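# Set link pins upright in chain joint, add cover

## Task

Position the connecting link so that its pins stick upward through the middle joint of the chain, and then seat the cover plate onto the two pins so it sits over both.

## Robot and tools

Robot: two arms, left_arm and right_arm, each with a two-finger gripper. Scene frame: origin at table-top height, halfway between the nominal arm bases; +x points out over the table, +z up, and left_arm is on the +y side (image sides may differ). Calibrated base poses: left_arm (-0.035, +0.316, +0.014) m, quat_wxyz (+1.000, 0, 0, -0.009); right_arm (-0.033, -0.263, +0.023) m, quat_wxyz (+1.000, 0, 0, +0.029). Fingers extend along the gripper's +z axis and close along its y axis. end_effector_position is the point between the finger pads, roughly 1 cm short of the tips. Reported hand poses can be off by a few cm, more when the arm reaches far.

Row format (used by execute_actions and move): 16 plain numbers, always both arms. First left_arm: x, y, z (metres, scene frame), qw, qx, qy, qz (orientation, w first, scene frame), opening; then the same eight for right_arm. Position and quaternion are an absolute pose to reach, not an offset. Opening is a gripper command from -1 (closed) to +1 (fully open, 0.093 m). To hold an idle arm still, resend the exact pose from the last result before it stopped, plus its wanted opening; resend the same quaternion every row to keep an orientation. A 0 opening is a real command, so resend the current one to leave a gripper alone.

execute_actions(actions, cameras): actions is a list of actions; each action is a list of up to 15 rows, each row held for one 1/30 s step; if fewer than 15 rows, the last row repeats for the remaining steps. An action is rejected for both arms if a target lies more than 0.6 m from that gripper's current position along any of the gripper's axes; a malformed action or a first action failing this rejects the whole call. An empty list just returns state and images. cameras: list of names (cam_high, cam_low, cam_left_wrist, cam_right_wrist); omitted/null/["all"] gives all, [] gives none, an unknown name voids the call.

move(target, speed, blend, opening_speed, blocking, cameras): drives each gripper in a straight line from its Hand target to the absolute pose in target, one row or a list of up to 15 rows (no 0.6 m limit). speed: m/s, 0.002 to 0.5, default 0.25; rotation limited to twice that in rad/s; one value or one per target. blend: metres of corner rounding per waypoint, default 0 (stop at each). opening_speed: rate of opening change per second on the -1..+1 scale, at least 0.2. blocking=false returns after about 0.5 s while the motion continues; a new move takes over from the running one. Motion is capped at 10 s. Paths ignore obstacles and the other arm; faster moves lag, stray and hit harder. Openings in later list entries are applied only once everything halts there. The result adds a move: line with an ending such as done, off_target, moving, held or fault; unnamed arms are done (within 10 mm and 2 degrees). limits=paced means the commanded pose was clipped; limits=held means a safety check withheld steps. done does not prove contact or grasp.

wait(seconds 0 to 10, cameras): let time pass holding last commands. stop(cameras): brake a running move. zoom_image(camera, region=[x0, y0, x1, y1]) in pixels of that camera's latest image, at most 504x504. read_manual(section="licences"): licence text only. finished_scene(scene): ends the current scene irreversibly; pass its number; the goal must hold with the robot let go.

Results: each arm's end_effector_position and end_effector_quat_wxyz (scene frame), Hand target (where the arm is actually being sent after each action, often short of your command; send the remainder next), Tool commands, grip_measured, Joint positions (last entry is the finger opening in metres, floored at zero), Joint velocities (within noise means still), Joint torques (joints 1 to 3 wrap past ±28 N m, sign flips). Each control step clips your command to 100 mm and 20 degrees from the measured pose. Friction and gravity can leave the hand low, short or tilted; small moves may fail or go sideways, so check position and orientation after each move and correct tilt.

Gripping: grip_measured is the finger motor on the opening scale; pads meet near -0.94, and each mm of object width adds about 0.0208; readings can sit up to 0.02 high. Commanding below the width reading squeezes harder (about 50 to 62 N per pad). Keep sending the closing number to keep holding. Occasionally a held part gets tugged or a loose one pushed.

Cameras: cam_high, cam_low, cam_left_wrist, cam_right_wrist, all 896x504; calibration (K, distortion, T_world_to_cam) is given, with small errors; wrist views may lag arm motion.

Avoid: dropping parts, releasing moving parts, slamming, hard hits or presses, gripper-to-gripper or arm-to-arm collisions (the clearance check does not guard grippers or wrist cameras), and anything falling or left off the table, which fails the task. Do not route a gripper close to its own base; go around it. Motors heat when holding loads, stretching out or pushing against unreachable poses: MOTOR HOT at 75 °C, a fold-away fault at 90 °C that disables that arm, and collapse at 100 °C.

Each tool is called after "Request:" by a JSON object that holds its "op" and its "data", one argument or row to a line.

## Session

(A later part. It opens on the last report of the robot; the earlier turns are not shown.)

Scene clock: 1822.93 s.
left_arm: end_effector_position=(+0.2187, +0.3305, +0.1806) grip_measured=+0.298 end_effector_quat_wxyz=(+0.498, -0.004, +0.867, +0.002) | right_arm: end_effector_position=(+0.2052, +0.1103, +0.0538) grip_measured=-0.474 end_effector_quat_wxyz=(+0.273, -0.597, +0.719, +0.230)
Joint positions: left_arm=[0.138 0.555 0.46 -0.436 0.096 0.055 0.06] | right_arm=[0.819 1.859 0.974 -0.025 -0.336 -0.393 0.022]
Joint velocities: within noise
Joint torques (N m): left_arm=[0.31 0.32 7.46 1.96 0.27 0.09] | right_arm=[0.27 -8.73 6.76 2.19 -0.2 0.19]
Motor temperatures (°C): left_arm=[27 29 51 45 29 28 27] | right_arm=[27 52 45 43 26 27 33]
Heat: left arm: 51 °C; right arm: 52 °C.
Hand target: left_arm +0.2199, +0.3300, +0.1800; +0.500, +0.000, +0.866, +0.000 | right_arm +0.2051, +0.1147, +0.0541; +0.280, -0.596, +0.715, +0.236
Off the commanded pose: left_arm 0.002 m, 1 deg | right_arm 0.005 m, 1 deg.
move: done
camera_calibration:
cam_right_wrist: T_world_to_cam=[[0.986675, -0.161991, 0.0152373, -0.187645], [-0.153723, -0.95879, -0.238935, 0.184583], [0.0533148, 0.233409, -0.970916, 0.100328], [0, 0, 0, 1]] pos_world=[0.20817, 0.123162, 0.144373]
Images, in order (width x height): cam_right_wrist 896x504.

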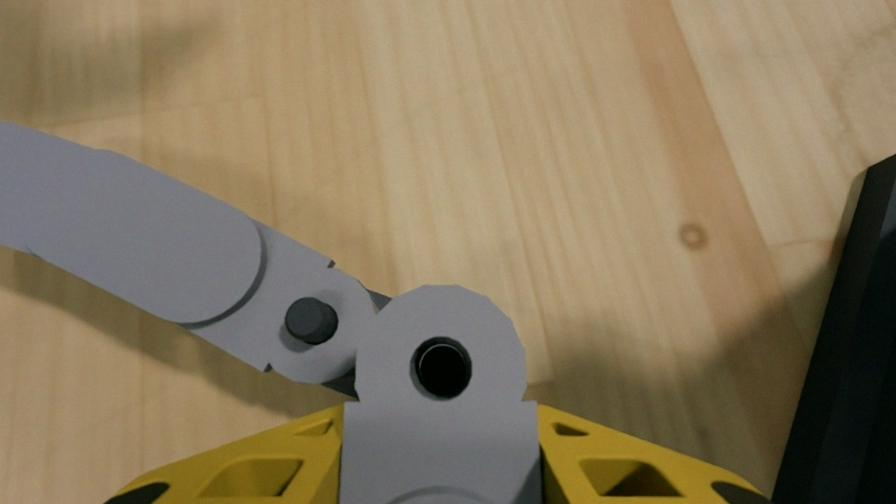

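Request:
{"op": "wait", "data": {
  "seconds": 0.1
}}

Request:
{"op": "zoom_image", "data": {
  "camera": "cam_high",
  "region": [330, 220, 570, 400]
}}

Scene clock: 1831.03 s.
left_arm: end_effector_position=(+0.2187, +0.3305, +0.1806) grip_measured=+0.298 end_effector_quat_wxyz=(+0.498, -0.004, +0.867, +0.002) | right_arm: end_effector_position=(+0.2052, +0.1104, +0.0539) grip_measured=-0.474 end_effector_quat_wxyz=(+0.273, -0.597, +0.719, +0.230)
Joint positions: left_arm=[0.138 0.555 0.46 -0.436 0.096 0.055 0.06] | right_arm=[0.819 1.859 0.974 -0.025 -0.336 -0.393 0.022]
Joint velocities: within noise
Joint torques (N m): left_arm=[0.31 0.36 7.56 1.94 0.28 0.07] | right_arm=[0.29 -8.76 6.56 2.21 -0.19 0.14]
Motor temperatures (°C): left_arm=[27 29 51 45 29 28 27] | right_arm=[27 51 45 44 26 27 33]
Heat: left arm: 51 °C; right arm: 51 °C.
Hand target: left_arm +0.2199, +0.3300, +0.1800; +0.500, +0.000, +0.866, +0.000 | right_arm +0.2052, +0.1147, +0.0541; +0.280, -0.596, +0.715, +0.236
Tool commands: left_gripper/opening=+0.3 right_gripper/opening=-0.85
Off the commanded pose: left_arm 0.002 m, 1 deg | right_arm 0.004 m, 1 deg.
wait: 0.10 s; at rest from the start
camera_calibration:
cam_left_wrist: T_world_to_cam=[[-0.00362778, -0.999857, -0.0165208, 0.33521], [-0.828418, 0.0122584, -0.559977, 0.318725], [0.560099, 0.0116547, -0.828344, 0.0988135], [0, 0, 0, 1]] pos_world=[0.209908, 0.330104, 0.265868]
cam_right_wrist: T_world_to_cam=[[0.986671, -0.161996, 0.0154305, -0.18769], [-0.153665, -0.95872, -0.239254, 0.184652], [0.0535516, 0.233693, -0.970834, 0.100282], [0, 0, 0, 1]] pos_world=[0.208193, 0.123189, 0.144432]

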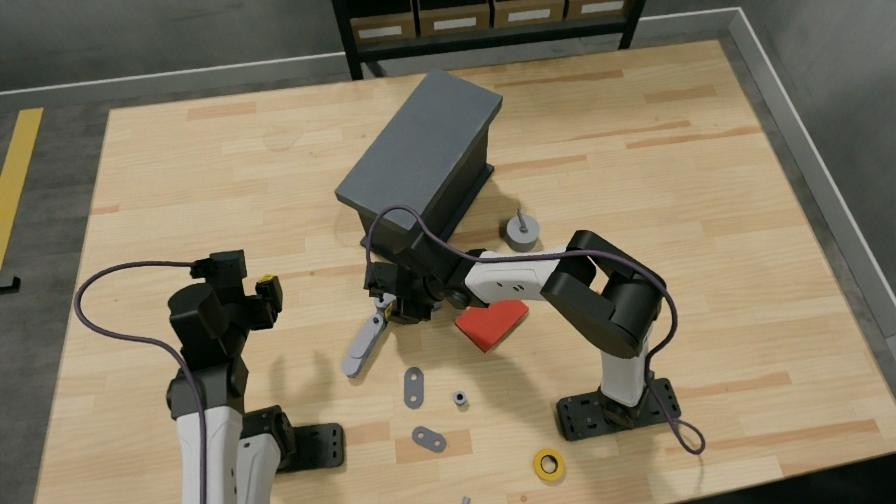

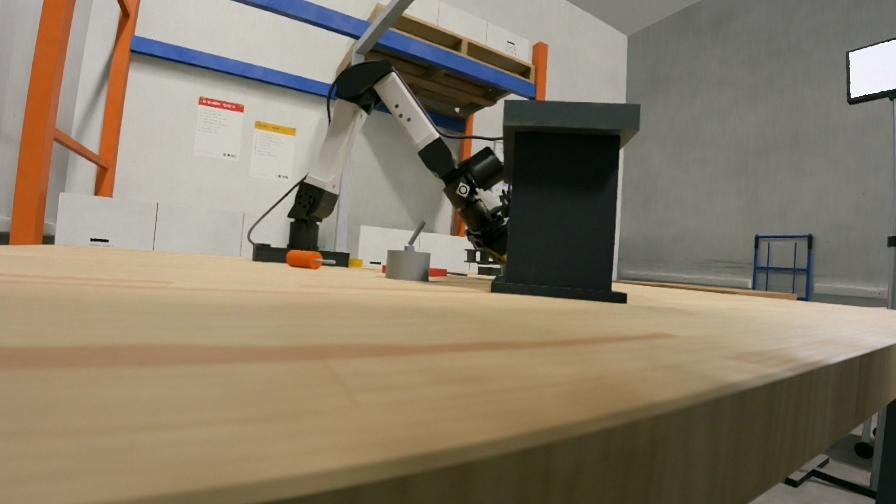

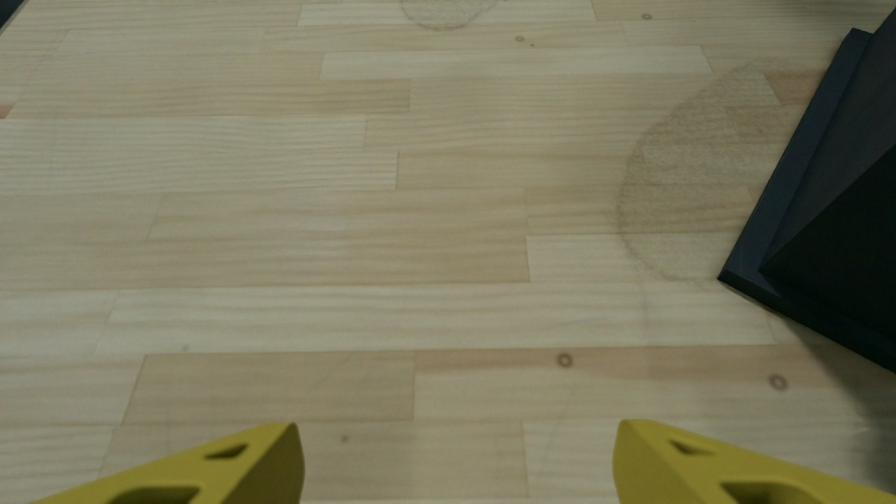

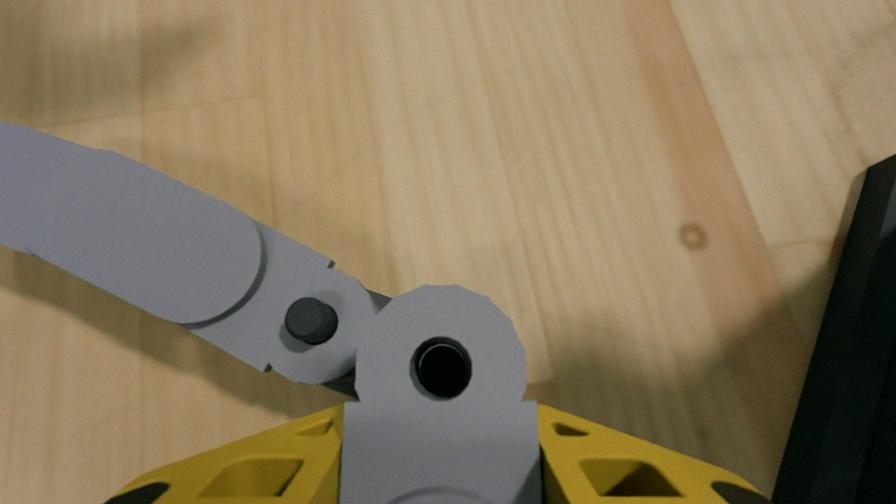

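Scaled by 2.100 from the camera's 896x504 image, which has a finer 1280x720 frame.

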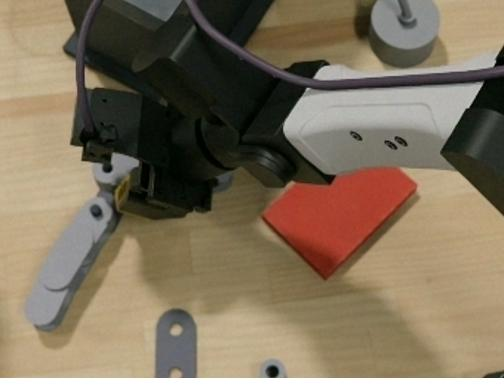

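Request:
{"op": "zoom_image", "data": {
  "camera": "cam_low",
  "region": [400, 200, 540, 300]
}}

Scaled by 3.600 from the camera's 896x504 image, which has a finer 1280x720 frame.

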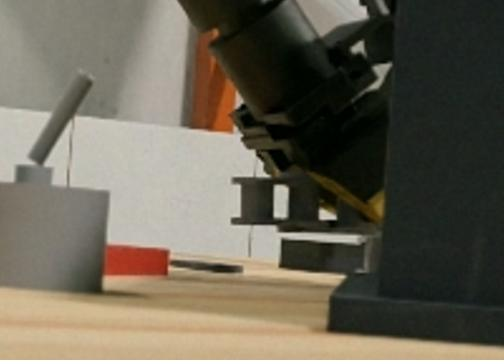

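Request:
{"op": "move", "data": {
  "target": [
    [0.22,0.33,0.18,0.5,0.0,0.866,0.0,0.3,0.2053,0.1135,0.060,0.2586,-0.5928,0.7292,0.2239,-0.85]
  ],
  "speed": 0.04,
  "cameras": ["cam_right_wrist"]
}}

Request:
{"op": "zoom_image", "data": {
  "camera": "cam_right_wrist",
  "region": [330, 230, 550, 484]
}}

Scene clock: 1863.50 s.
left_arm: end_effector_position=(+0.2187, +0.3305, +0.1806) grip_measured=+0.298 end_effector_quat_wxyz=(+0.498, -0.004, +0.867, +0.002) | right_arm: end_effector_position=(+0.1965, +0.0999, +0.0445) grip_measured=-0.474 end_effector_quat_wxyz=(+0.235, -0.595, +0.736, +0.219)
Joint positions: left_arm=[0.138 0.555 0.46 -0.436 0.096 0.055 0.06] | right_arm=[0.823 1.859 0.986 -0.118 -0.323 -0.381 0.022]
Joint velocities: left_arm=[-0.046 -0.007 -0.007 -0.051 0.022 0.037 -0.002] | right_arm=[within noise]
Joint torques (N m): left_arm=[0.29 0.34 7.49 1.95 0.27 0.08] | right_arm=[0.57 -9.78 10.84 1.82 -0.07 0.2]
Motor temperatures (°C): left_arm=[27 29 51 45 29 28 27] | right_arm=[27 51 44 45 26 27 33]
Heat: left arm: 51 °C; right arm: 51 °C.
Hand target: left_arm +0.2199, +0.3300, +0.1800; +0.500, +0.000, +0.866, +0.000 | right_arm +0.2047, +0.1128, +0.0604; +0.259, -0.593, +0.729, +0.224
Off the commanded pose: left_arm 0.002 m, 1 deg | right_arm 0.022 m, 3 deg.
move: off_target (right_arm)
camera_calibration:
cam_right_wrist: T_world_to_cam=[[0.984404, -0.174319, -0.0236809, -0.177242], [-0.175828, -0.970564, -0.164589, 0.173243], [0.00570722, 0.166186, -0.986078, 0.11095], [0, 0, 0, 1]] pos_world=[0.204305, 0.118808, 0.133722]
Images, in order (width x height): cam_right_wrist 896x504.

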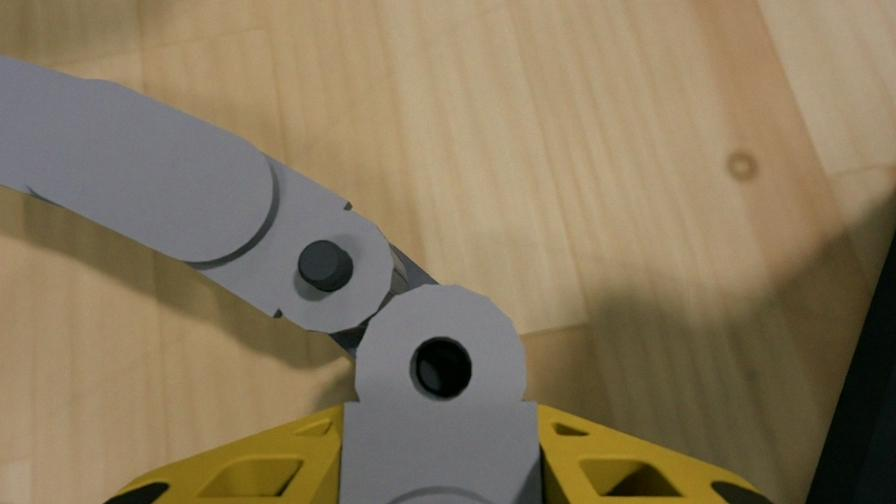

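Scaled by 1.984 from the camera's 896x504 image, which has a finer 1280x720 frame.

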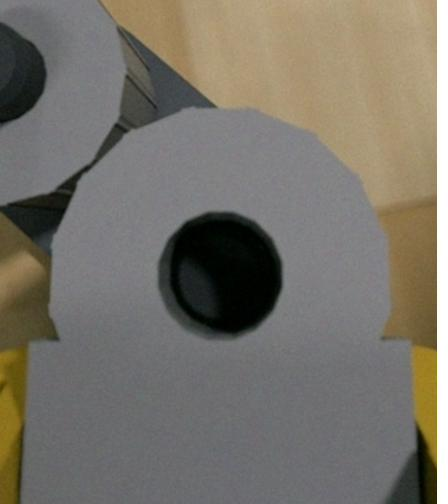

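Request:
{"op": "move", "data": {
  "target": [
    [0.22,0.33,0.18,0.5,0.0,0.866,0.0,0.3,0.2045,0.1120,0.050,0.2705,-0.5982,0.7187,0.2288,-0.85]
  ],
  "speed": 0.04,
  "cameras": ["cam_right_wrist"]
}}

Request:
{"op": "zoom_image", "data": {
  "camera": "cam_right_wrist",
  "region": [330, 230, 550, 484]
}}

Scene clock: 1875.57 s.
left_arm: end_effector_position=(+0.2187, +0.3305, +0.1806) grip_measured=+0.298 end_effector_quat_wxyz=(+0.498, -0.004, +0.867, +0.002) | right_arm: end_effector_position=(+0.1998, +0.1037, +0.0434) grip_measured=-0.474 end_effector_quat_wxyz=(+0.248, -0.597, +0.731, +0.221)
Joint positions: left_arm=[0.138 0.555 0.46 -0.436 0.096 0.055 0.06] | right_arm=[0.823 1.87 0.978 -0.073 -0.322 -0.386 0.022]
Joint velocities: within noise
Joint torques (N m): left_arm=[0.29 0.34 7.5 1.94 0.28 0.08] | right_arm=[-0.12 -9.48 6.94 2.41 -0.2 0.04]
Motor temperatures (°C): left_arm=[27 29 51 45 29 28 27] | right_arm=[27 51 45 45 26 27 33]
Heat: left arm: 51 °C; right arm: 51 °C.
Hand target: left_arm +0.2199, +0.3300, +0.1800; +0.500, +0.000, +0.866, +0.000 | right_arm +0.2043, +0.1117, +0.0504; +0.270, -0.599, +0.719, +0.228
Off the commanded pose: left_arm 0.002 m, 1 deg | right_arm 0.012 m, 3 deg.
move: off_target (right_arm)
camera_calibration:
cam_right_wrist: T_world_to_cam=[[0.985353, -0.170379, -0.00718043, -0.181121], [-0.16869, -0.967687, -0.187419, 0.176653], [0.0249838, 0.185885, -0.982254, 0.103122], [0, 0, 0, 1]] pos_world=[0.205691, 0.120917, 0.1331]
Images, in order (width x height): cam_right_wrist 896x504.

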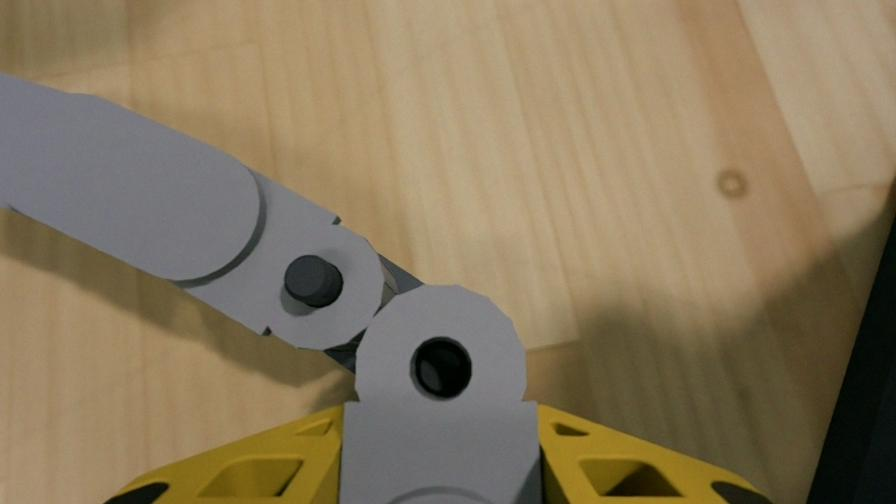

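Scaled by 1.984 from the camera's 896x504 image, which has a finer 1280x720 frame.

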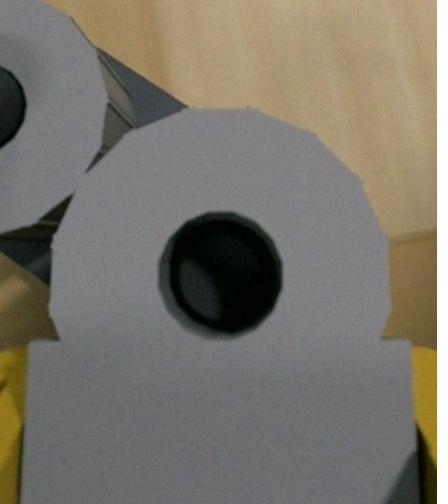

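Request:
{"op": "move", "data": {
  "target": [
    [0.22,0.33,0.18,0.5,0.0,0.866,0.0,0.3,0.2045,0.1120,0.042,0.2705,-0.5982,0.7187,0.2288,-0.85],
    [0.22,0.33,0.18,0.5,0.0,0.866,0.0,0.3,0.2045,0.1120,0.036,0.2705,-0.5982,0.7187,0.2288,-0.85]
  ],
  "speed": 0.05,
  "cameras": ["cam_right_wrist"]
}}

Scene clock: 1904.97 s.
left_arm: end_effector_position=(+0.2187, +0.3305, +0.1806) grip_measured=+0.298 end_effector_quat_wxyz=(+0.498, -0.004, +0.867, +0.002) | right_arm: end_effector_position=(+0.2008, +0.1049, +0.0310) grip_measured=-0.474 end_effector_quat_wxyz=(+0.252, -0.597, +0.729, +0.221)
Joint positions: left_arm=[0.138 0.555 0.46 -0.436 0.096 0.055 0.06] | right_arm=[0.823 1.904 0.958 -0.011 -0.322 -0.387 0.022]
Joint velocities: within noise
Joint torques (N m): left_arm=[0.32 0.36 7.46 1.94 0.27 0.1] | right_arm=[-0.14 -9.4 6.83 2.3 -0.19 0.01]
Motor temperatures (°C): left_arm=[27 29 51 45 29 28 27] | right_arm=[27 52 45 46 26 27 34]
Heat: left arm: 51 °C; right arm: 52 °C.
Hand target: left_arm +0.2199, +0.3300, +0.1800; +0.500, +0.000, +0.866, +0.000 | right_arm +0.2043, +0.1118, +0.0362; +0.270, -0.598, +0.719, +0.229
Off the commanded pose: left_arm 0.002 m, 1 deg | right_arm 0.009 m, 3 deg.
move: off_target (right_arm)
camera_calibration:
cam_right_wrist: T_world_to_cam=[[0.985444, -0.169982, -0.00265268, -0.18224], [-0.167267, -0.96668, -0.193784, 0.175451], [0.0303754, 0.191407, -0.981041, 0.0890252], [0, 0, 0, 1]] pos_world=[0.20623, 0.121588, 0.120854]
Images, in order (width x height): cam_right_wrist 896x504.

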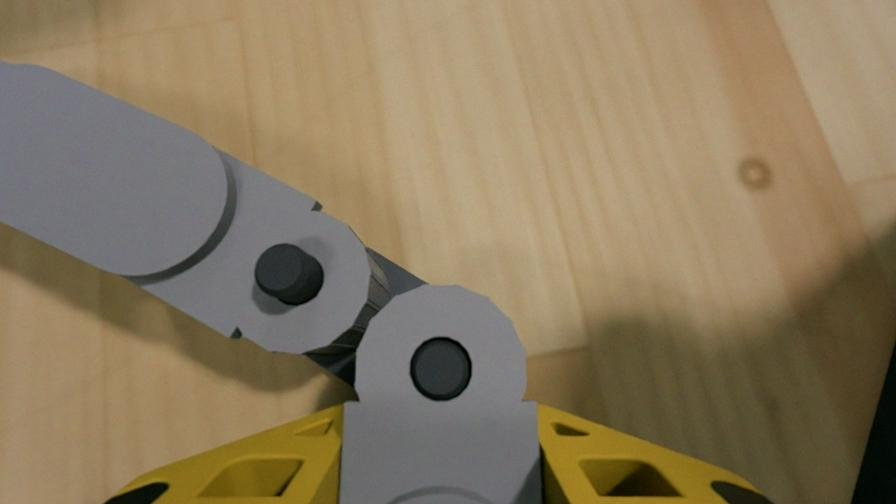

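Going well.

Request:
{"op": "move", "data": {
  "target": [
    [0.22,0.33,0.18,0.5,0.0,0.866,0.0,0.3,0.2045,0.1120,0.030,0.2705,-0.5982,0.7187,0.2288,-0.85],
    [0.22,0.33,0.18,0.5,0.0,0.866,0.0,0.3,0.2045,0.1120,0.025,0.2705,-0.5982,0.7187,0.2288,-0.85]
  ],
  "speed": 0.05,
  "cameras": ["cam_right_wrist"]
}}

Scene clock: 1910.60 s.
left_arm: end_effector_position=(+0.2187, +0.3305, +0.1806) grip_measured=+0.298 end_effector_quat_wxyz=(+0.498, -0.004, +0.867, +0.002) | right_arm: end_effector_position=(+0.2019, +0.1060, +0.0219) grip_measured=-0.474 end_effector_quat_wxyz=(+0.255, -0.597, +0.728, +0.222)
Joint positions: left_arm=[0.138 0.555 0.46 -0.436 0.096 0.055 0.06] | right_arm=[0.823 1.932 0.945 0.037 -0.321 -0.387 0.022]
Joint velocities: within noise
Joint torques (N m): left_arm=[0.29 0.28 7.51 1.95 0.28 0.08] | right_arm=[-0.12 -9.14 6.27 2.25 -0.24 0.06]
Motor temperatures (°C): left_arm=[27 29 51 45 29 28 27] | right_arm=[27 52 44 46 26 27 34]
Heat: left arm: 51 °C; right arm: 52 °C.
Hand target: left_arm +0.2199, +0.3300, +0.1800; +0.500, +0.000, +0.866, +0.000 | right_arm +0.2043, +0.1118, +0.0252; +0.270, -0.598, +0.719, +0.229
Off the commanded pose: left_arm 0.002 m, 1 deg | right_arm 0.007 m, 2 deg.
move: done
camera_calibration:
cam_right_wrist: T_world_to_cam=[[0.985421, -0.170124, 0.00190675, -0.183205], [-0.166312, -0.965581, -0.199982, 0.174757], [0.035863, 0.19675, -0.979798, 0.0781583], [0, 0, 0, 1]] pos_world=[0.206795, 0.122196, 0.111877]
Images, in order (width x height): cam_right_wrist 896x504.

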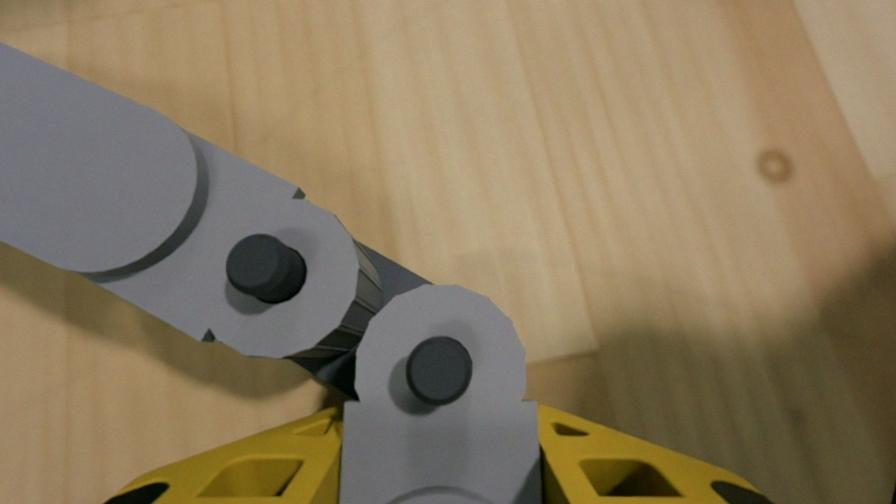

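Request:
{"op": "move", "data": {
  "target": [0.22,0.33,0.18,0.5,0.0,0.866,0.0,0.3,0.2045,0.1120,0.019,0.2705,-0.5982,0.7187,0.2288,-0.85],
  "speed": 0.04,
  "cameras": ["cam_right_wrist","cam_high"]
}}

Scene clock: 1915.37 s.
left_arm: end_effector_position=(+0.2187, +0.3305, +0.1806) grip_measured=+0.298 end_effector_quat_wxyz=(+0.498, -0.004, +0.867, +0.002) | right_arm: end_effector_position=(+0.2045, +0.1092, +0.0215) grip_measured=-0.474 end_effector_quat_wxyz=(+0.265, -0.596, +0.724, +0.223)
Joint positions: left_arm=[0.138 0.555 0.46 -0.436 0.096 0.055 0.06] | right_arm=[0.823 1.941 0.941 0.072 -0.321 -0.388 0.022]
Joint velocities: within noise
Joint torques (N m): left_arm=[0.28 0.29 7.5 1.95 0.28 0.1] | right_arm=[-0.25 -8.57 6.01 2.15 -0.21 0.08]
Motor temperatures (°C): left_arm=[27 29 51 45 29 28 27] | right_arm=[27 52 44 46 26 27 34]
Heat: left arm: 51 °C; right arm: 52 °C.
Hand target: left_arm +0.2199, +0.3300, +0.1800; +0.500, +0.000, +0.866, +0.000 | right_arm +0.2044, +0.1119, +0.0191; +0.270, -0.598, +0.719, +0.229
Off the commanded pose: left_arm 0.002 m, 1 deg | right_arm 0.004 m, 1 deg.
move: done
camera_calibration:
cam_right_wrist: T_world_to_cam=[[0.985412, -0.169675, 0.0131655, -0.185515], [-0.162757, -0.962183, -0.218434, 0.177446], [0.0497303, 0.213105, -0.975763, 0.0723222], [0, 0, 0, 1]] pos_world=[0.208093, 0.123846, 0.111772]
Images, in order (width x height): cam_high 896x504, cam_right_wrist 896x504.

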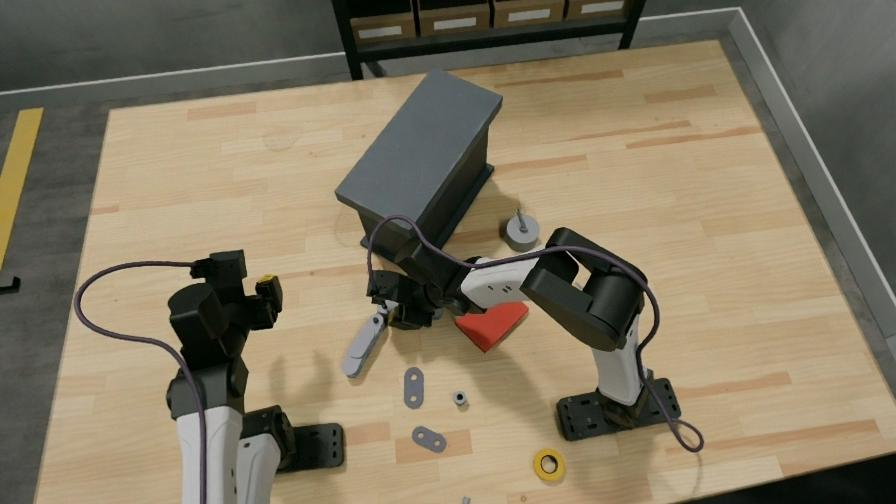

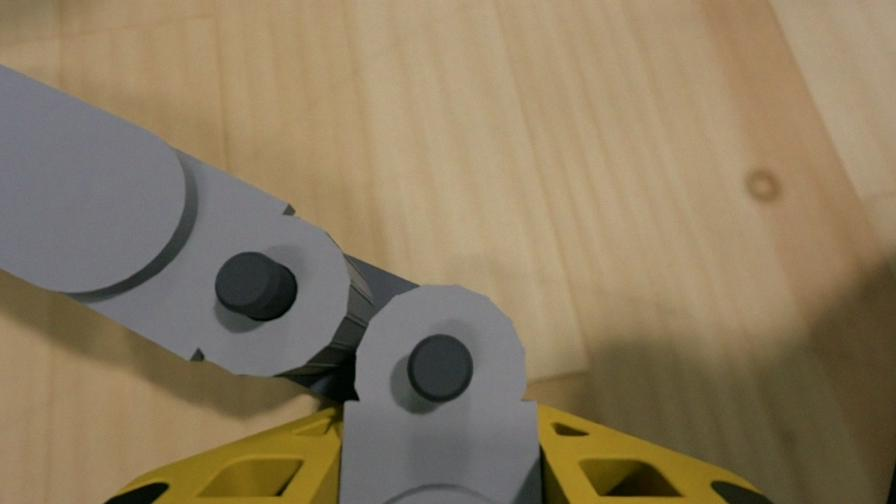

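Request:
{"op": "move", "data": {
  "target": [0.22,0.33,0.18,0.5,0.0,0.866,0.0,0.3,0.2045,0.1120,0.0215,0.2705,-0.5982,0.7187,0.2288,-0.10],
  "speed": 0.04,
  "opening_speed": 0.5,
  "cameras": ["cam_right_wrist"]
}}

Request:
{"op": "move", "data": {
  "target": [
    [0.22,0.33,0.18,0.5,0.0,0.866,0.0,0.3,0.2045,0.1120,0.055,0.2705,-0.5982,0.7187,0.2288,-0.10],
    [0.22,0.33,0.18,0.5,0.0,0.866,0.0,0.3,0.202,0.105,0.11,0.2705,-0.5982,0.7187,0.2288,-0.10]
  ],
  "speed": 0.08,
  "cameras": ["cam_right_wrist"]
}}

Scene clock: 1930.00 s.
left_arm: end_effector_position=(+0.2187, +0.3305, +0.1806) grip_measured=+0.298 end_effector_quat_wxyz=(+0.498, -0.004, +0.867, +0.002) | right_arm: end_effector_position=(+0.2055, +0.1107, +0.0230) grip_measured=-0.102 end_effector_quat_wxyz=(+0.270, -0.596, +0.722, +0.225)
Joint positions: left_arm=[0.138 0.555 0.46 -0.436 0.096 0.055 0.06] | right_arm=[0.823 1.941 0.941 0.082 -0.322 -0.388 0.04]
Joint velocities: within noise
Joint torques (N m): left_arm=[0.29 0.36 7.46 1.95 0.26 0.1] | right_arm=[-0.06 -9.02 6.26 1.97 -0.15 0.05]
Motor temperatures (°C): left_arm=[27 29 51 45 29 28 27] | right_arm=[27 51 43 45 26 27 33]
Heat: left arm: 51 °C; right arm: 51 °C.
Hand target: left_arm +0.2199, +0.3300, +0.1800; +0.500, +0.000, +0.866, +0.000 | right_arm +0.2045, +0.1120, +0.0215; +0.270, -0.598, +0.719, +0.229
Off the commanded pose: left_arm 0.002 m, 1 deg | right_arm 0.002 m, 1 deg.
move: done
camera_calibration:
cam_right_wrist: T_world_to_cam=[[0.985444, -0.169119, 0.0172885, -0.186436], [-0.160845, -0.96046, -0.227258, 0.179004], [0.0550387, 0.22117, -0.973681, 0.0713309], [0, 0, 0, 1]] pos_world=[0.208588, 0.12462, 0.113357]
Images, in order (width x height): cam_right_wrist 896x504.

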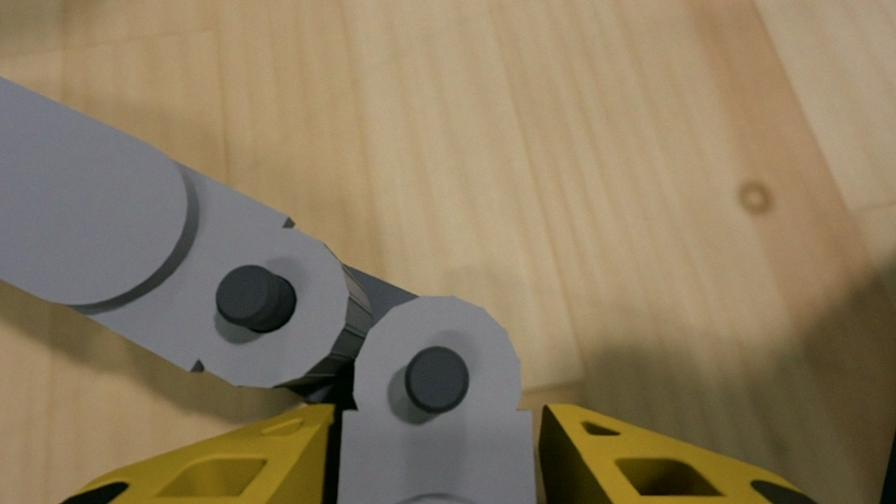

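Scene clock: 1931.90 s.
left_arm: end_effector_position=(+0.2187, +0.3305, +0.1806) grip_measured=+0.298 end_effector_quat_wxyz=(+0.498, -0.004, +0.867, +0.002) | right_arm: end_effector_position=(+0.1973, +0.1019, +0.0940) grip_measured=-0.102 end_effector_quat_wxyz=(+0.256, -0.599, +0.725, +0.224)
Joint positions: left_arm=[0.138 0.555 0.46 -0.436 0.096 0.055 0.06] | right_arm=[0.823 1.748 1.045 -0.245 -0.327 -0.392 0.04]
Joint velocities: within noise
Joint torques (N m): left_arm=[0.32 0.35 7.43 1.93 0.27 0.1] | right_arm=[-0.9 -10.81 10.02 1.59 -0.16 0.06]
Motor temperatures (°C): left_arm=[27 29 51 45 29 28 27] | right_arm=[27 51 44 44 26 27 33]
Heat: left arm: 51 °C; right arm: 51 °C.
Hand target: left_arm +0.2199, +0.3300, +0.1800; +0.500, +0.000, +0.866, +0.000 | right_arm +0.2019, +0.1048, +0.1099; +0.271, -0.598, +0.719, +0.229
Off the commanded pose: left_arm 0.002 m, 1 deg | right_arm 0.017 m, 2 deg.
move: off_target (right_arm)
camera_calibration:
cam_right_wrist: T_world_to_cam=[[0.986564, -0.163365, 0.00155328, -0.18042], [-0.159634, -0.965963, -0.203551, 0.183491], [0.0347536, 0.200568, -0.979063, 0.149492], [0, 0, 0, 1]] pos_world=[0.202092, 0.117788, 0.183992]
Images, in order (width x height): cam_right_wrist 896x504.

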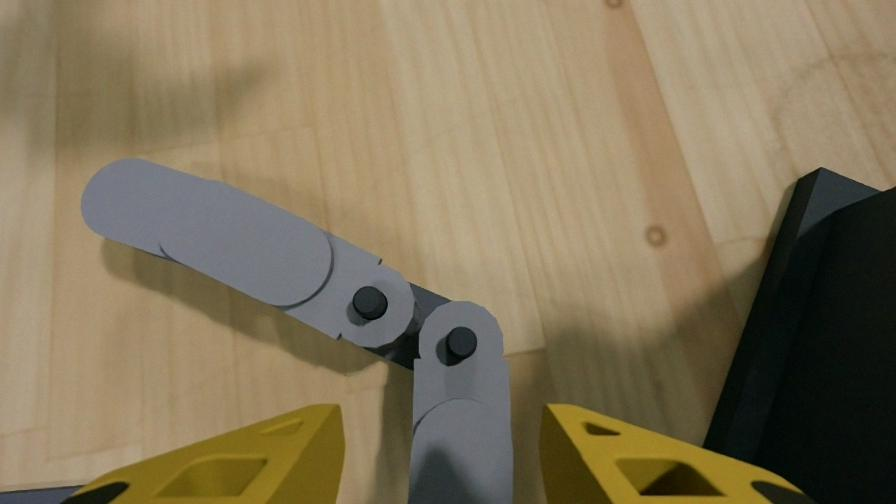

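Request:
{"op": "move", "data": {
  "target": [
    [0.22,0.33,0.18,0.5,0.0,0.866,0.0,0.3,0.20,0.02,0.17,0.2705,-0.5982,0.7187,0.2288,-0.10],
    [0.22,0.33,0.18,0.5,0.0,0.866,0.0,0.3,0.22,-0.12,0.20,0.55,-0.3,0.75,0.15,-0.10],
    [0.22,0.33,0.18,0.5,0.0,0.866,0.0,0.3,0.25,-0.27,0.18,0.6,0.0,0.8,0.0,0.4]
  ],
  "speed": 0.15,
  "blend": 0.03,
  "cameras": ["cam_high","cam_low"]
}}

Request:
{"op": "zoom_image", "data": {
  "camera": "cam_high",
  "region": [300, 230, 540, 500]
}}

Scene clock: 1948.87 s.
left_arm: end_effector_position=(+0.2187, +0.3305, +0.1806) grip_measured=+0.298 end_effector_quat_wxyz=(+0.498, -0.004, +0.867, +0.002) | right_arm: end_effector_position=(+0.2510, -0.2663, +0.1877) grip_measured=+0.398 end_effector_quat_wxyz=(+0.606, -0.009, +0.795, +0.004)
Joint positions: left_arm=[0.138 0.555 0.46 -0.436 0.096 0.055 0.06] | right_arm=[-0.107 0.588 0.225 0.094 -0.063 -0.022 0.064]
Joint velocities: within noise
Joint torques (N m): left_arm=[0.28 0.35 7.49 1.94 0.25 0.09] | right_arm=[-0.79 -0.02 7.41 2.62 0.21 0.18]
Motor temperatures (°C): left_arm=[27 29 51 45 29 28 27] | right_arm=[27 49 45 44 26 27 32]
Heat: left arm: 51 °C; right arm: 49 °C.
Hand target: left_arm +0.2199, +0.3300, +0.1800; +0.500, +0.000, +0.866, +0.000 | right_arm +0.2499, -0.2700, +0.1801; +0.600, +0.000, +0.800, +0.000
Off the commanded pose: left_arm 0.002 m, 1 deg | right_arm 0.009 m, 1 deg.
move: done
Images, in order (width x height): cam_high 896x504, cam_low 896x504.

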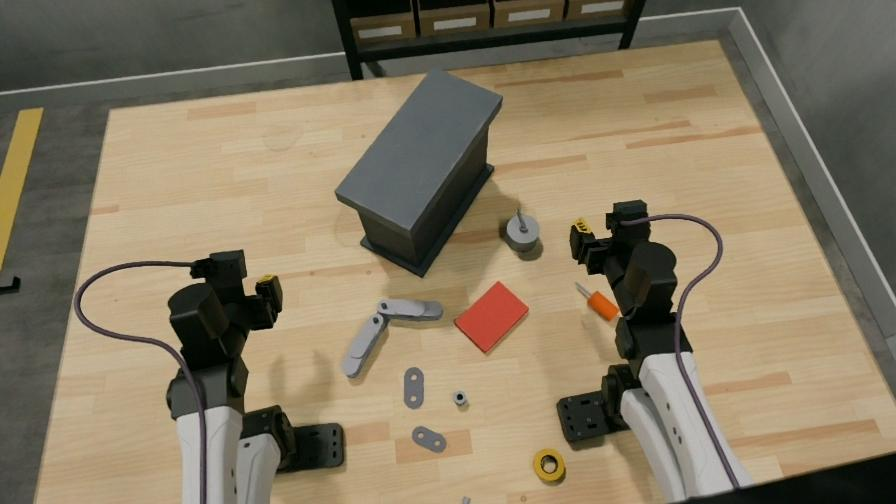

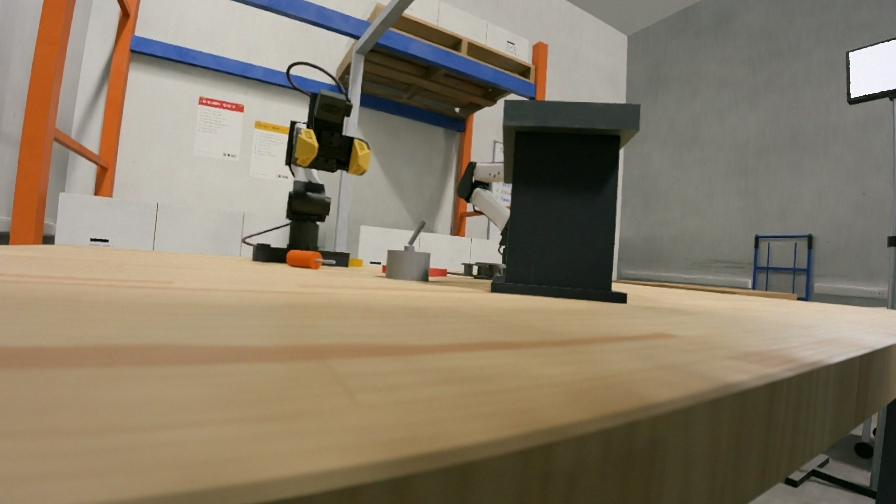

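Scaled by 1.867 from the camera's 896x504 image, which has a finer 1280x720 frame.

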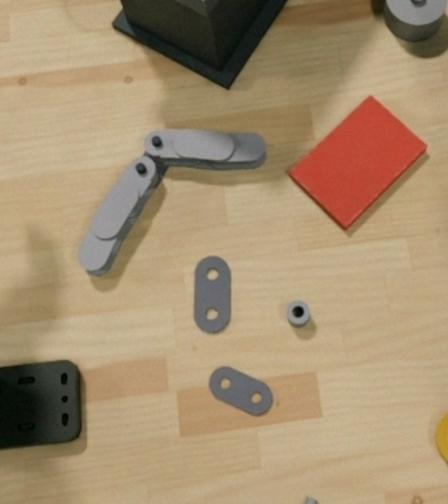

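Request:
{"op": "move", "data": {
  "target": [
    [0.20,0.21,0.20,0.2590,0.3288,0.9033,-0.0943,0.1,0.25,-0.27,0.18,0.6,0.0,0.8,0.0,0.4],
    [0.13,0.11,0.20,0.2187,0.5852,0.7627,-0.1678,0.1,0.25,-0.27,0.18,0.6,0.0,0.8,0.0,0.4],
    [0.04,0.05,0.20,0.1388,0.8304,0.4843,-0.2381,0.1,0.25,-0.27,0.18,0.6,0.0,0.8,0.0,0.4],
    [-0.0225,0.055,0.16,0.1388,0.8304,0.4843,-0.2381,0.1,0.25,-0.27,0.18,0.6,0.0,0.8,0.0,0.4]
  ],
  "speed": 0.15,
  "blend": 0.03
}}

Scene clock: 2015.83 s.
left_arm: end_effector_position=(-0.0234, +0.0556, +0.1590) grip_measured=+0.102 end_effector_quat_wxyz=(+0.130, +0.831, +0.484, -0.242) | right_arm: end_effector_position=(+0.2510, -0.2664, +0.1879) grip_measured=+0.398 end_effector_quat_wxyz=(+0.607, -0.008, +0.795, +0.004)
Joint positions: left_arm=[-1.248 1.156 0.922 -0.951 0.411 0.741 0.05] | right_arm=[-0.107 0.588 0.225 0.095 -0.063 -0.021 0.064]
Joint velocities: within noise
Joint torques (N m): left_arm=[-1.01 -3.99 6.61 1.08 0.2 -0.07] | right_arm=[-0.91 -0.1 7.47 2.56 0.2 0.14]
Motor temperatures (°C): left_arm=[27 29 52 44 29 28 27] | right_arm=[27 40 46 47 26 27 31]
Heat: left arm: 52 °C; right arm: 47 °C.
Hand target: left_arm -0.0225, +0.0550, +0.1600; +0.139, +0.830, +0.484, -0.238 | right_arm +0.2499, -0.2700, +0.1801; +0.600, +0.000, +0.800, +0.000
Off the commanded pose: left_arm 0.001 m, 1 deg | right_arm 0.009 m, 1 deg.
move: done
camera_calibration:
cam_left_wrist: T_world_to_cam=[[-0.85658, 0.51592, 0.00987896, -0.049263], [0.512035, 0.85219, -0.107667, 0.0222278], [-0.0639663, -0.0871669, -0.994138, 0.236937], [0, 0, 0, 1]] pos_world=[-0.0384231, 0.0271265, 0.238428]
cam_right_wrist: T_world_to_cam=[[0.0231036, -0.999223, 0.03194, -0.280238], [-0.684655, -0.0390949, -0.727818, 0.332662], [0.728501, -0.0050526, -0.685026, 0.0292545], [0, 0, 0, 1]] pos_world=[0.212921, -0.266867, 0.271109]

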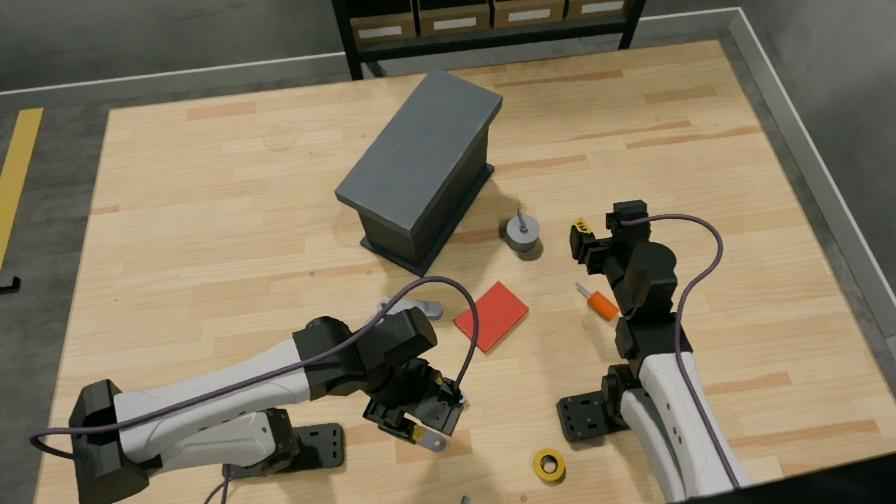

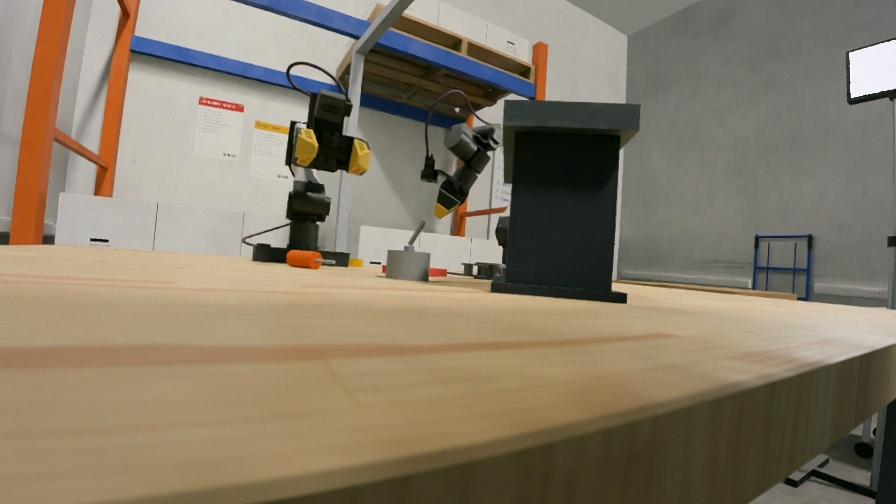

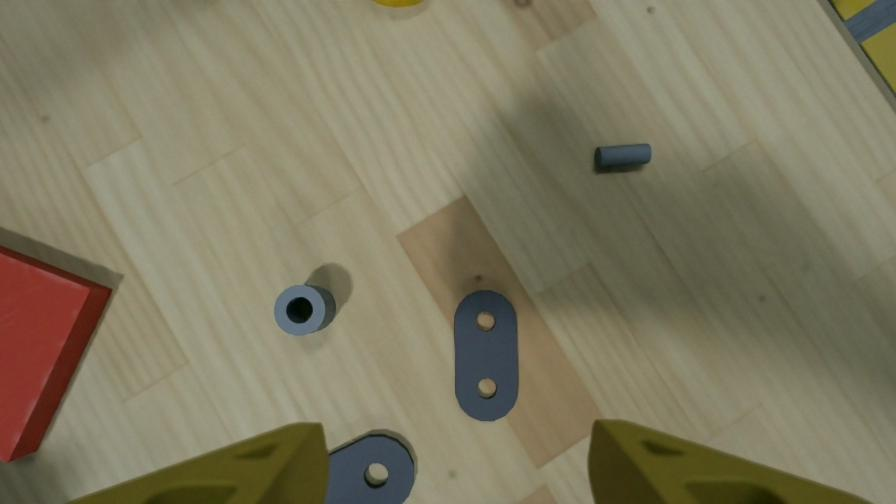

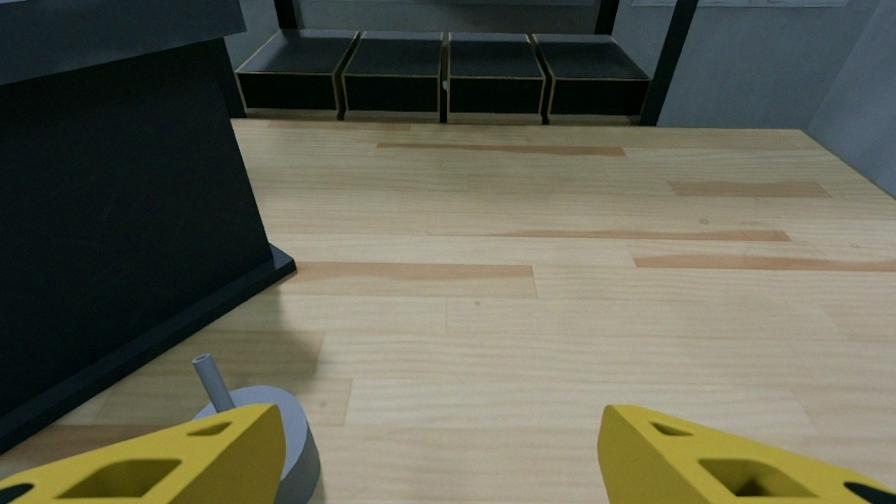

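Request:
{"op": "move", "data": {
  "target": [
    [-0.0360,0.0690,0.10,0.1388,0.8304,0.4843,-0.2381,0.1,0.25,-0.27,0.18,0.6,0.0,0.8,0.0,0.4],
    [-0.0360,0.0690,0.035,0.1388,0.8304,0.4843,-0.2381,0.1,0.25,-0.27,0.18,0.6,0.0,0.8,0.0,0.4]
  ],
  "speed": 0.1,
  "cameras": ["cam_left_wrist"]
}}

Scene clock: 2033.53 s.
left_arm: end_effector_position=(-0.0363, +0.0695, +0.0372) grip_measured=+0.102 end_effector_quat_wxyz=(+0.137, +0.830, +0.483, -0.243) | right_arm: end_effector_position=(+0.2510, -0.2664, +0.1879) grip_measured=+0.398 end_effector_quat_wxyz=(+0.607, -0.008, +0.795, +0.004)
Joint positions: left_arm=[-1.296 1.208 0.439 -0.38 0.39 0.691 0.05] | right_arm=[-0.107 0.588 0.225 0.095 -0.063 -0.021 0.064]
Joint velocities: within noise
Joint torques (N m): left_arm=[-1.21 -2.29 6.11 1.15 0.23 -0.05] | right_arm=[-0.77 -0.2 7.64 2.6 0.13 0.15]
Motor temperatures (°C): left_arm=[27 29 50 41 29 28 26] | right_arm=[27 39 46 47 26 27 31]
Heat: left arm: 50 °C; right arm: 47 °C.
Hand target: left_arm -0.0360, +0.0690, +0.0351; +0.139, +0.830, +0.484, -0.238 | right_arm +0.2499, -0.2700, +0.1801; +0.600, +0.000, +0.800, +0.000
Off the commanded pose: left_arm 0.002 m, 1 deg | right_arm 0.009 m, 1 deg.
move: done
camera_calibration:
cam_left_wrist: T_world_to_cam=[[-0.857859, 0.513881, -0.00219119, -0.0658106], [0.510552, 0.851801, -0.117353, 0.00425223], [-0.0584391, -0.101791, -0.993088, 0.117471], [0, 0, 0, 1]] pos_world=[-0.0517623, 0.0421542, 0.117013]
Images, in order (width x height): cam_left_wrist 896x504.

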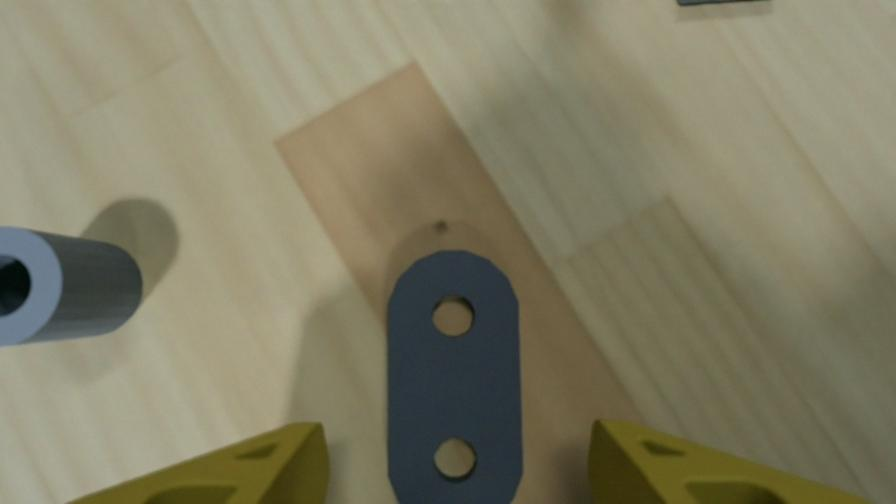

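Request:
{"op": "move", "data": {
  "target": [-0.0345,0.0712,0.014,0.1388,0.8304,0.4843,-0.2381,0.1,0.25,-0.27,0.18,0.6,0.0,0.8,0.0,0.4],
  "speed": 0.05,
  "cameras": ["cam_left_wrist"]
}}

Scene clock: 2050.80 s.
left_arm: end_effector_position=(-0.0387, +0.0745, +0.0202) grip_measured=+0.101 end_effector_quat_wxyz=(+0.128, +0.831, +0.484, -0.244) | right_arm: end_effector_position=(+0.2510, -0.2664, +0.1879) grip_measured=+0.398 end_effector_quat_wxyz=(+0.607, -0.008, +0.795, +0.004)
Joint positions: left_arm=[-1.296 1.254 0.391 -0.305 0.396 0.691 0.05] | right_arm=[-0.107 0.588 0.225 0.095 -0.063 -0.021 0.064]
Joint velocities: within noise
Joint torques (N m): left_arm=[0.02 -0.96 4.66 1.49 0.21 0.04] | right_arm=[-0.95 -0.08 7.69 2.64 0.18 0.17]
Motor temperatures (°C): left_arm=[27 29 49 41 29 28 26] | right_arm=[27 39 46 47 26 27 31]
Heat: left arm: 49 °C; right arm: 47 °C.
Hand target: left_arm -0.0345, +0.0718, +0.0147; +0.138, +0.830, +0.484, -0.238 | right_arm +0.2499, -0.2700, +0.1801; +0.600, +0.000, +0.800, +0.000
Off the commanded pose: left_arm 0.008 m, 1 deg | right_arm 0.009 m, 1 deg.
move: done
camera_calibration:
cam_left_wrist: T_world_to_cam=[[-0.856456, 0.516008, 0.0147937, -0.0709149], [0.511598, 0.852266, -0.109132, -0.000989594], [-0.0689213, -0.0858987, -0.993917, 0.0993524], [0, 0, 0, 1]] pos_world=[-0.0533817, 0.0459703, 0.0996891]
Images, in order (width x height): cam_left_wrist 896x504.

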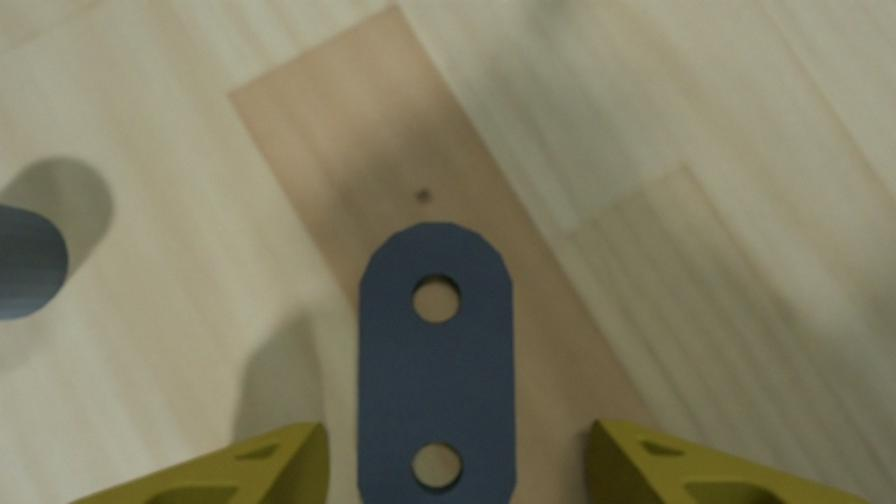

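Request:
{"op": "move", "data": {
  "target": [
    [-0.0345,0.0718,0.035,0.1388,0.8304,0.4843,-0.2381,0.1,0.25,-0.27,0.18,0.6,0.0,0.8,0.0,0.4],
    [-0.0345,0.0718,0.0195,0.1388,0.8304,0.4843,-0.2381,0.1,0.25,-0.27,0.18,0.6,0.0,0.8,0.0,0.4]
  ],
  "speed": 0.05,
  "cameras": ["cam_left_wrist"]
}}

Scene clock: 2061.83 s.
left_arm: end_effector_position=(-0.0376, +0.0716, +0.0223) grip_measured=+0.101 end_effector_quat_wxyz=(+0.135, +0.830, +0.482, -0.245) | right_arm: end_effector_position=(+0.2510, -0.2664, +0.1879) grip_measured=+0.398 end_effector_quat_wxyz=(+0.607, -0.008, +0.795, +0.004)
Joint positions: left_arm=[-1.296 1.249 0.392 -0.295 0.394 0.691 0.05] | right_arm=[-0.107 0.588 0.225 0.095 -0.063 -0.021 0.064]
Joint velocities: within noise
Joint torques (N m): left_arm=[0.05 -2.25 5.63 1.12 0.24 0.05] | right_arm=[-0.99 -0.25 7.51 2.6 0.17 0.19]
Motor temperatures (°C): left_arm=[27 29 48 41 29 28 26] | right_arm=[27 39 46 47 26 27 31]
Heat: left arm: 48 °C; right arm: 47 °C.
Hand target: left_arm -0.0345, +0.0719, +0.0196; +0.139, +0.830, +0.484, -0.238 | right_arm +0.2499, -0.2699, +0.1801; +0.600, +0.000, +0.800, +0.000
Off the commanded pose: left_arm 0.004 m, 1 deg | right_arm 0.009 m, 1 deg.
move: done
camera_calibration:
cam_left_wrist: T_world_to_cam=[[-0.856978, 0.515348, 0.00212293, -0.0681404], [0.511503, 0.851073, -0.118489, 0.00145649], [-0.0628698, -0.100457, -0.992953, 0.102538], [0, 0, 0, 1]] pos_world=[-0.0526933, 0.0441771, 0.102133]
Images, in order (width x height): cam_left_wrist 896x504.

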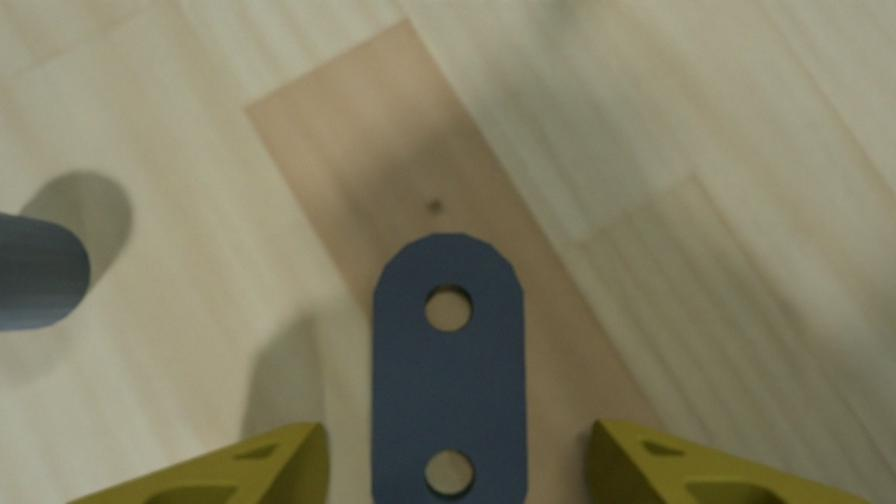

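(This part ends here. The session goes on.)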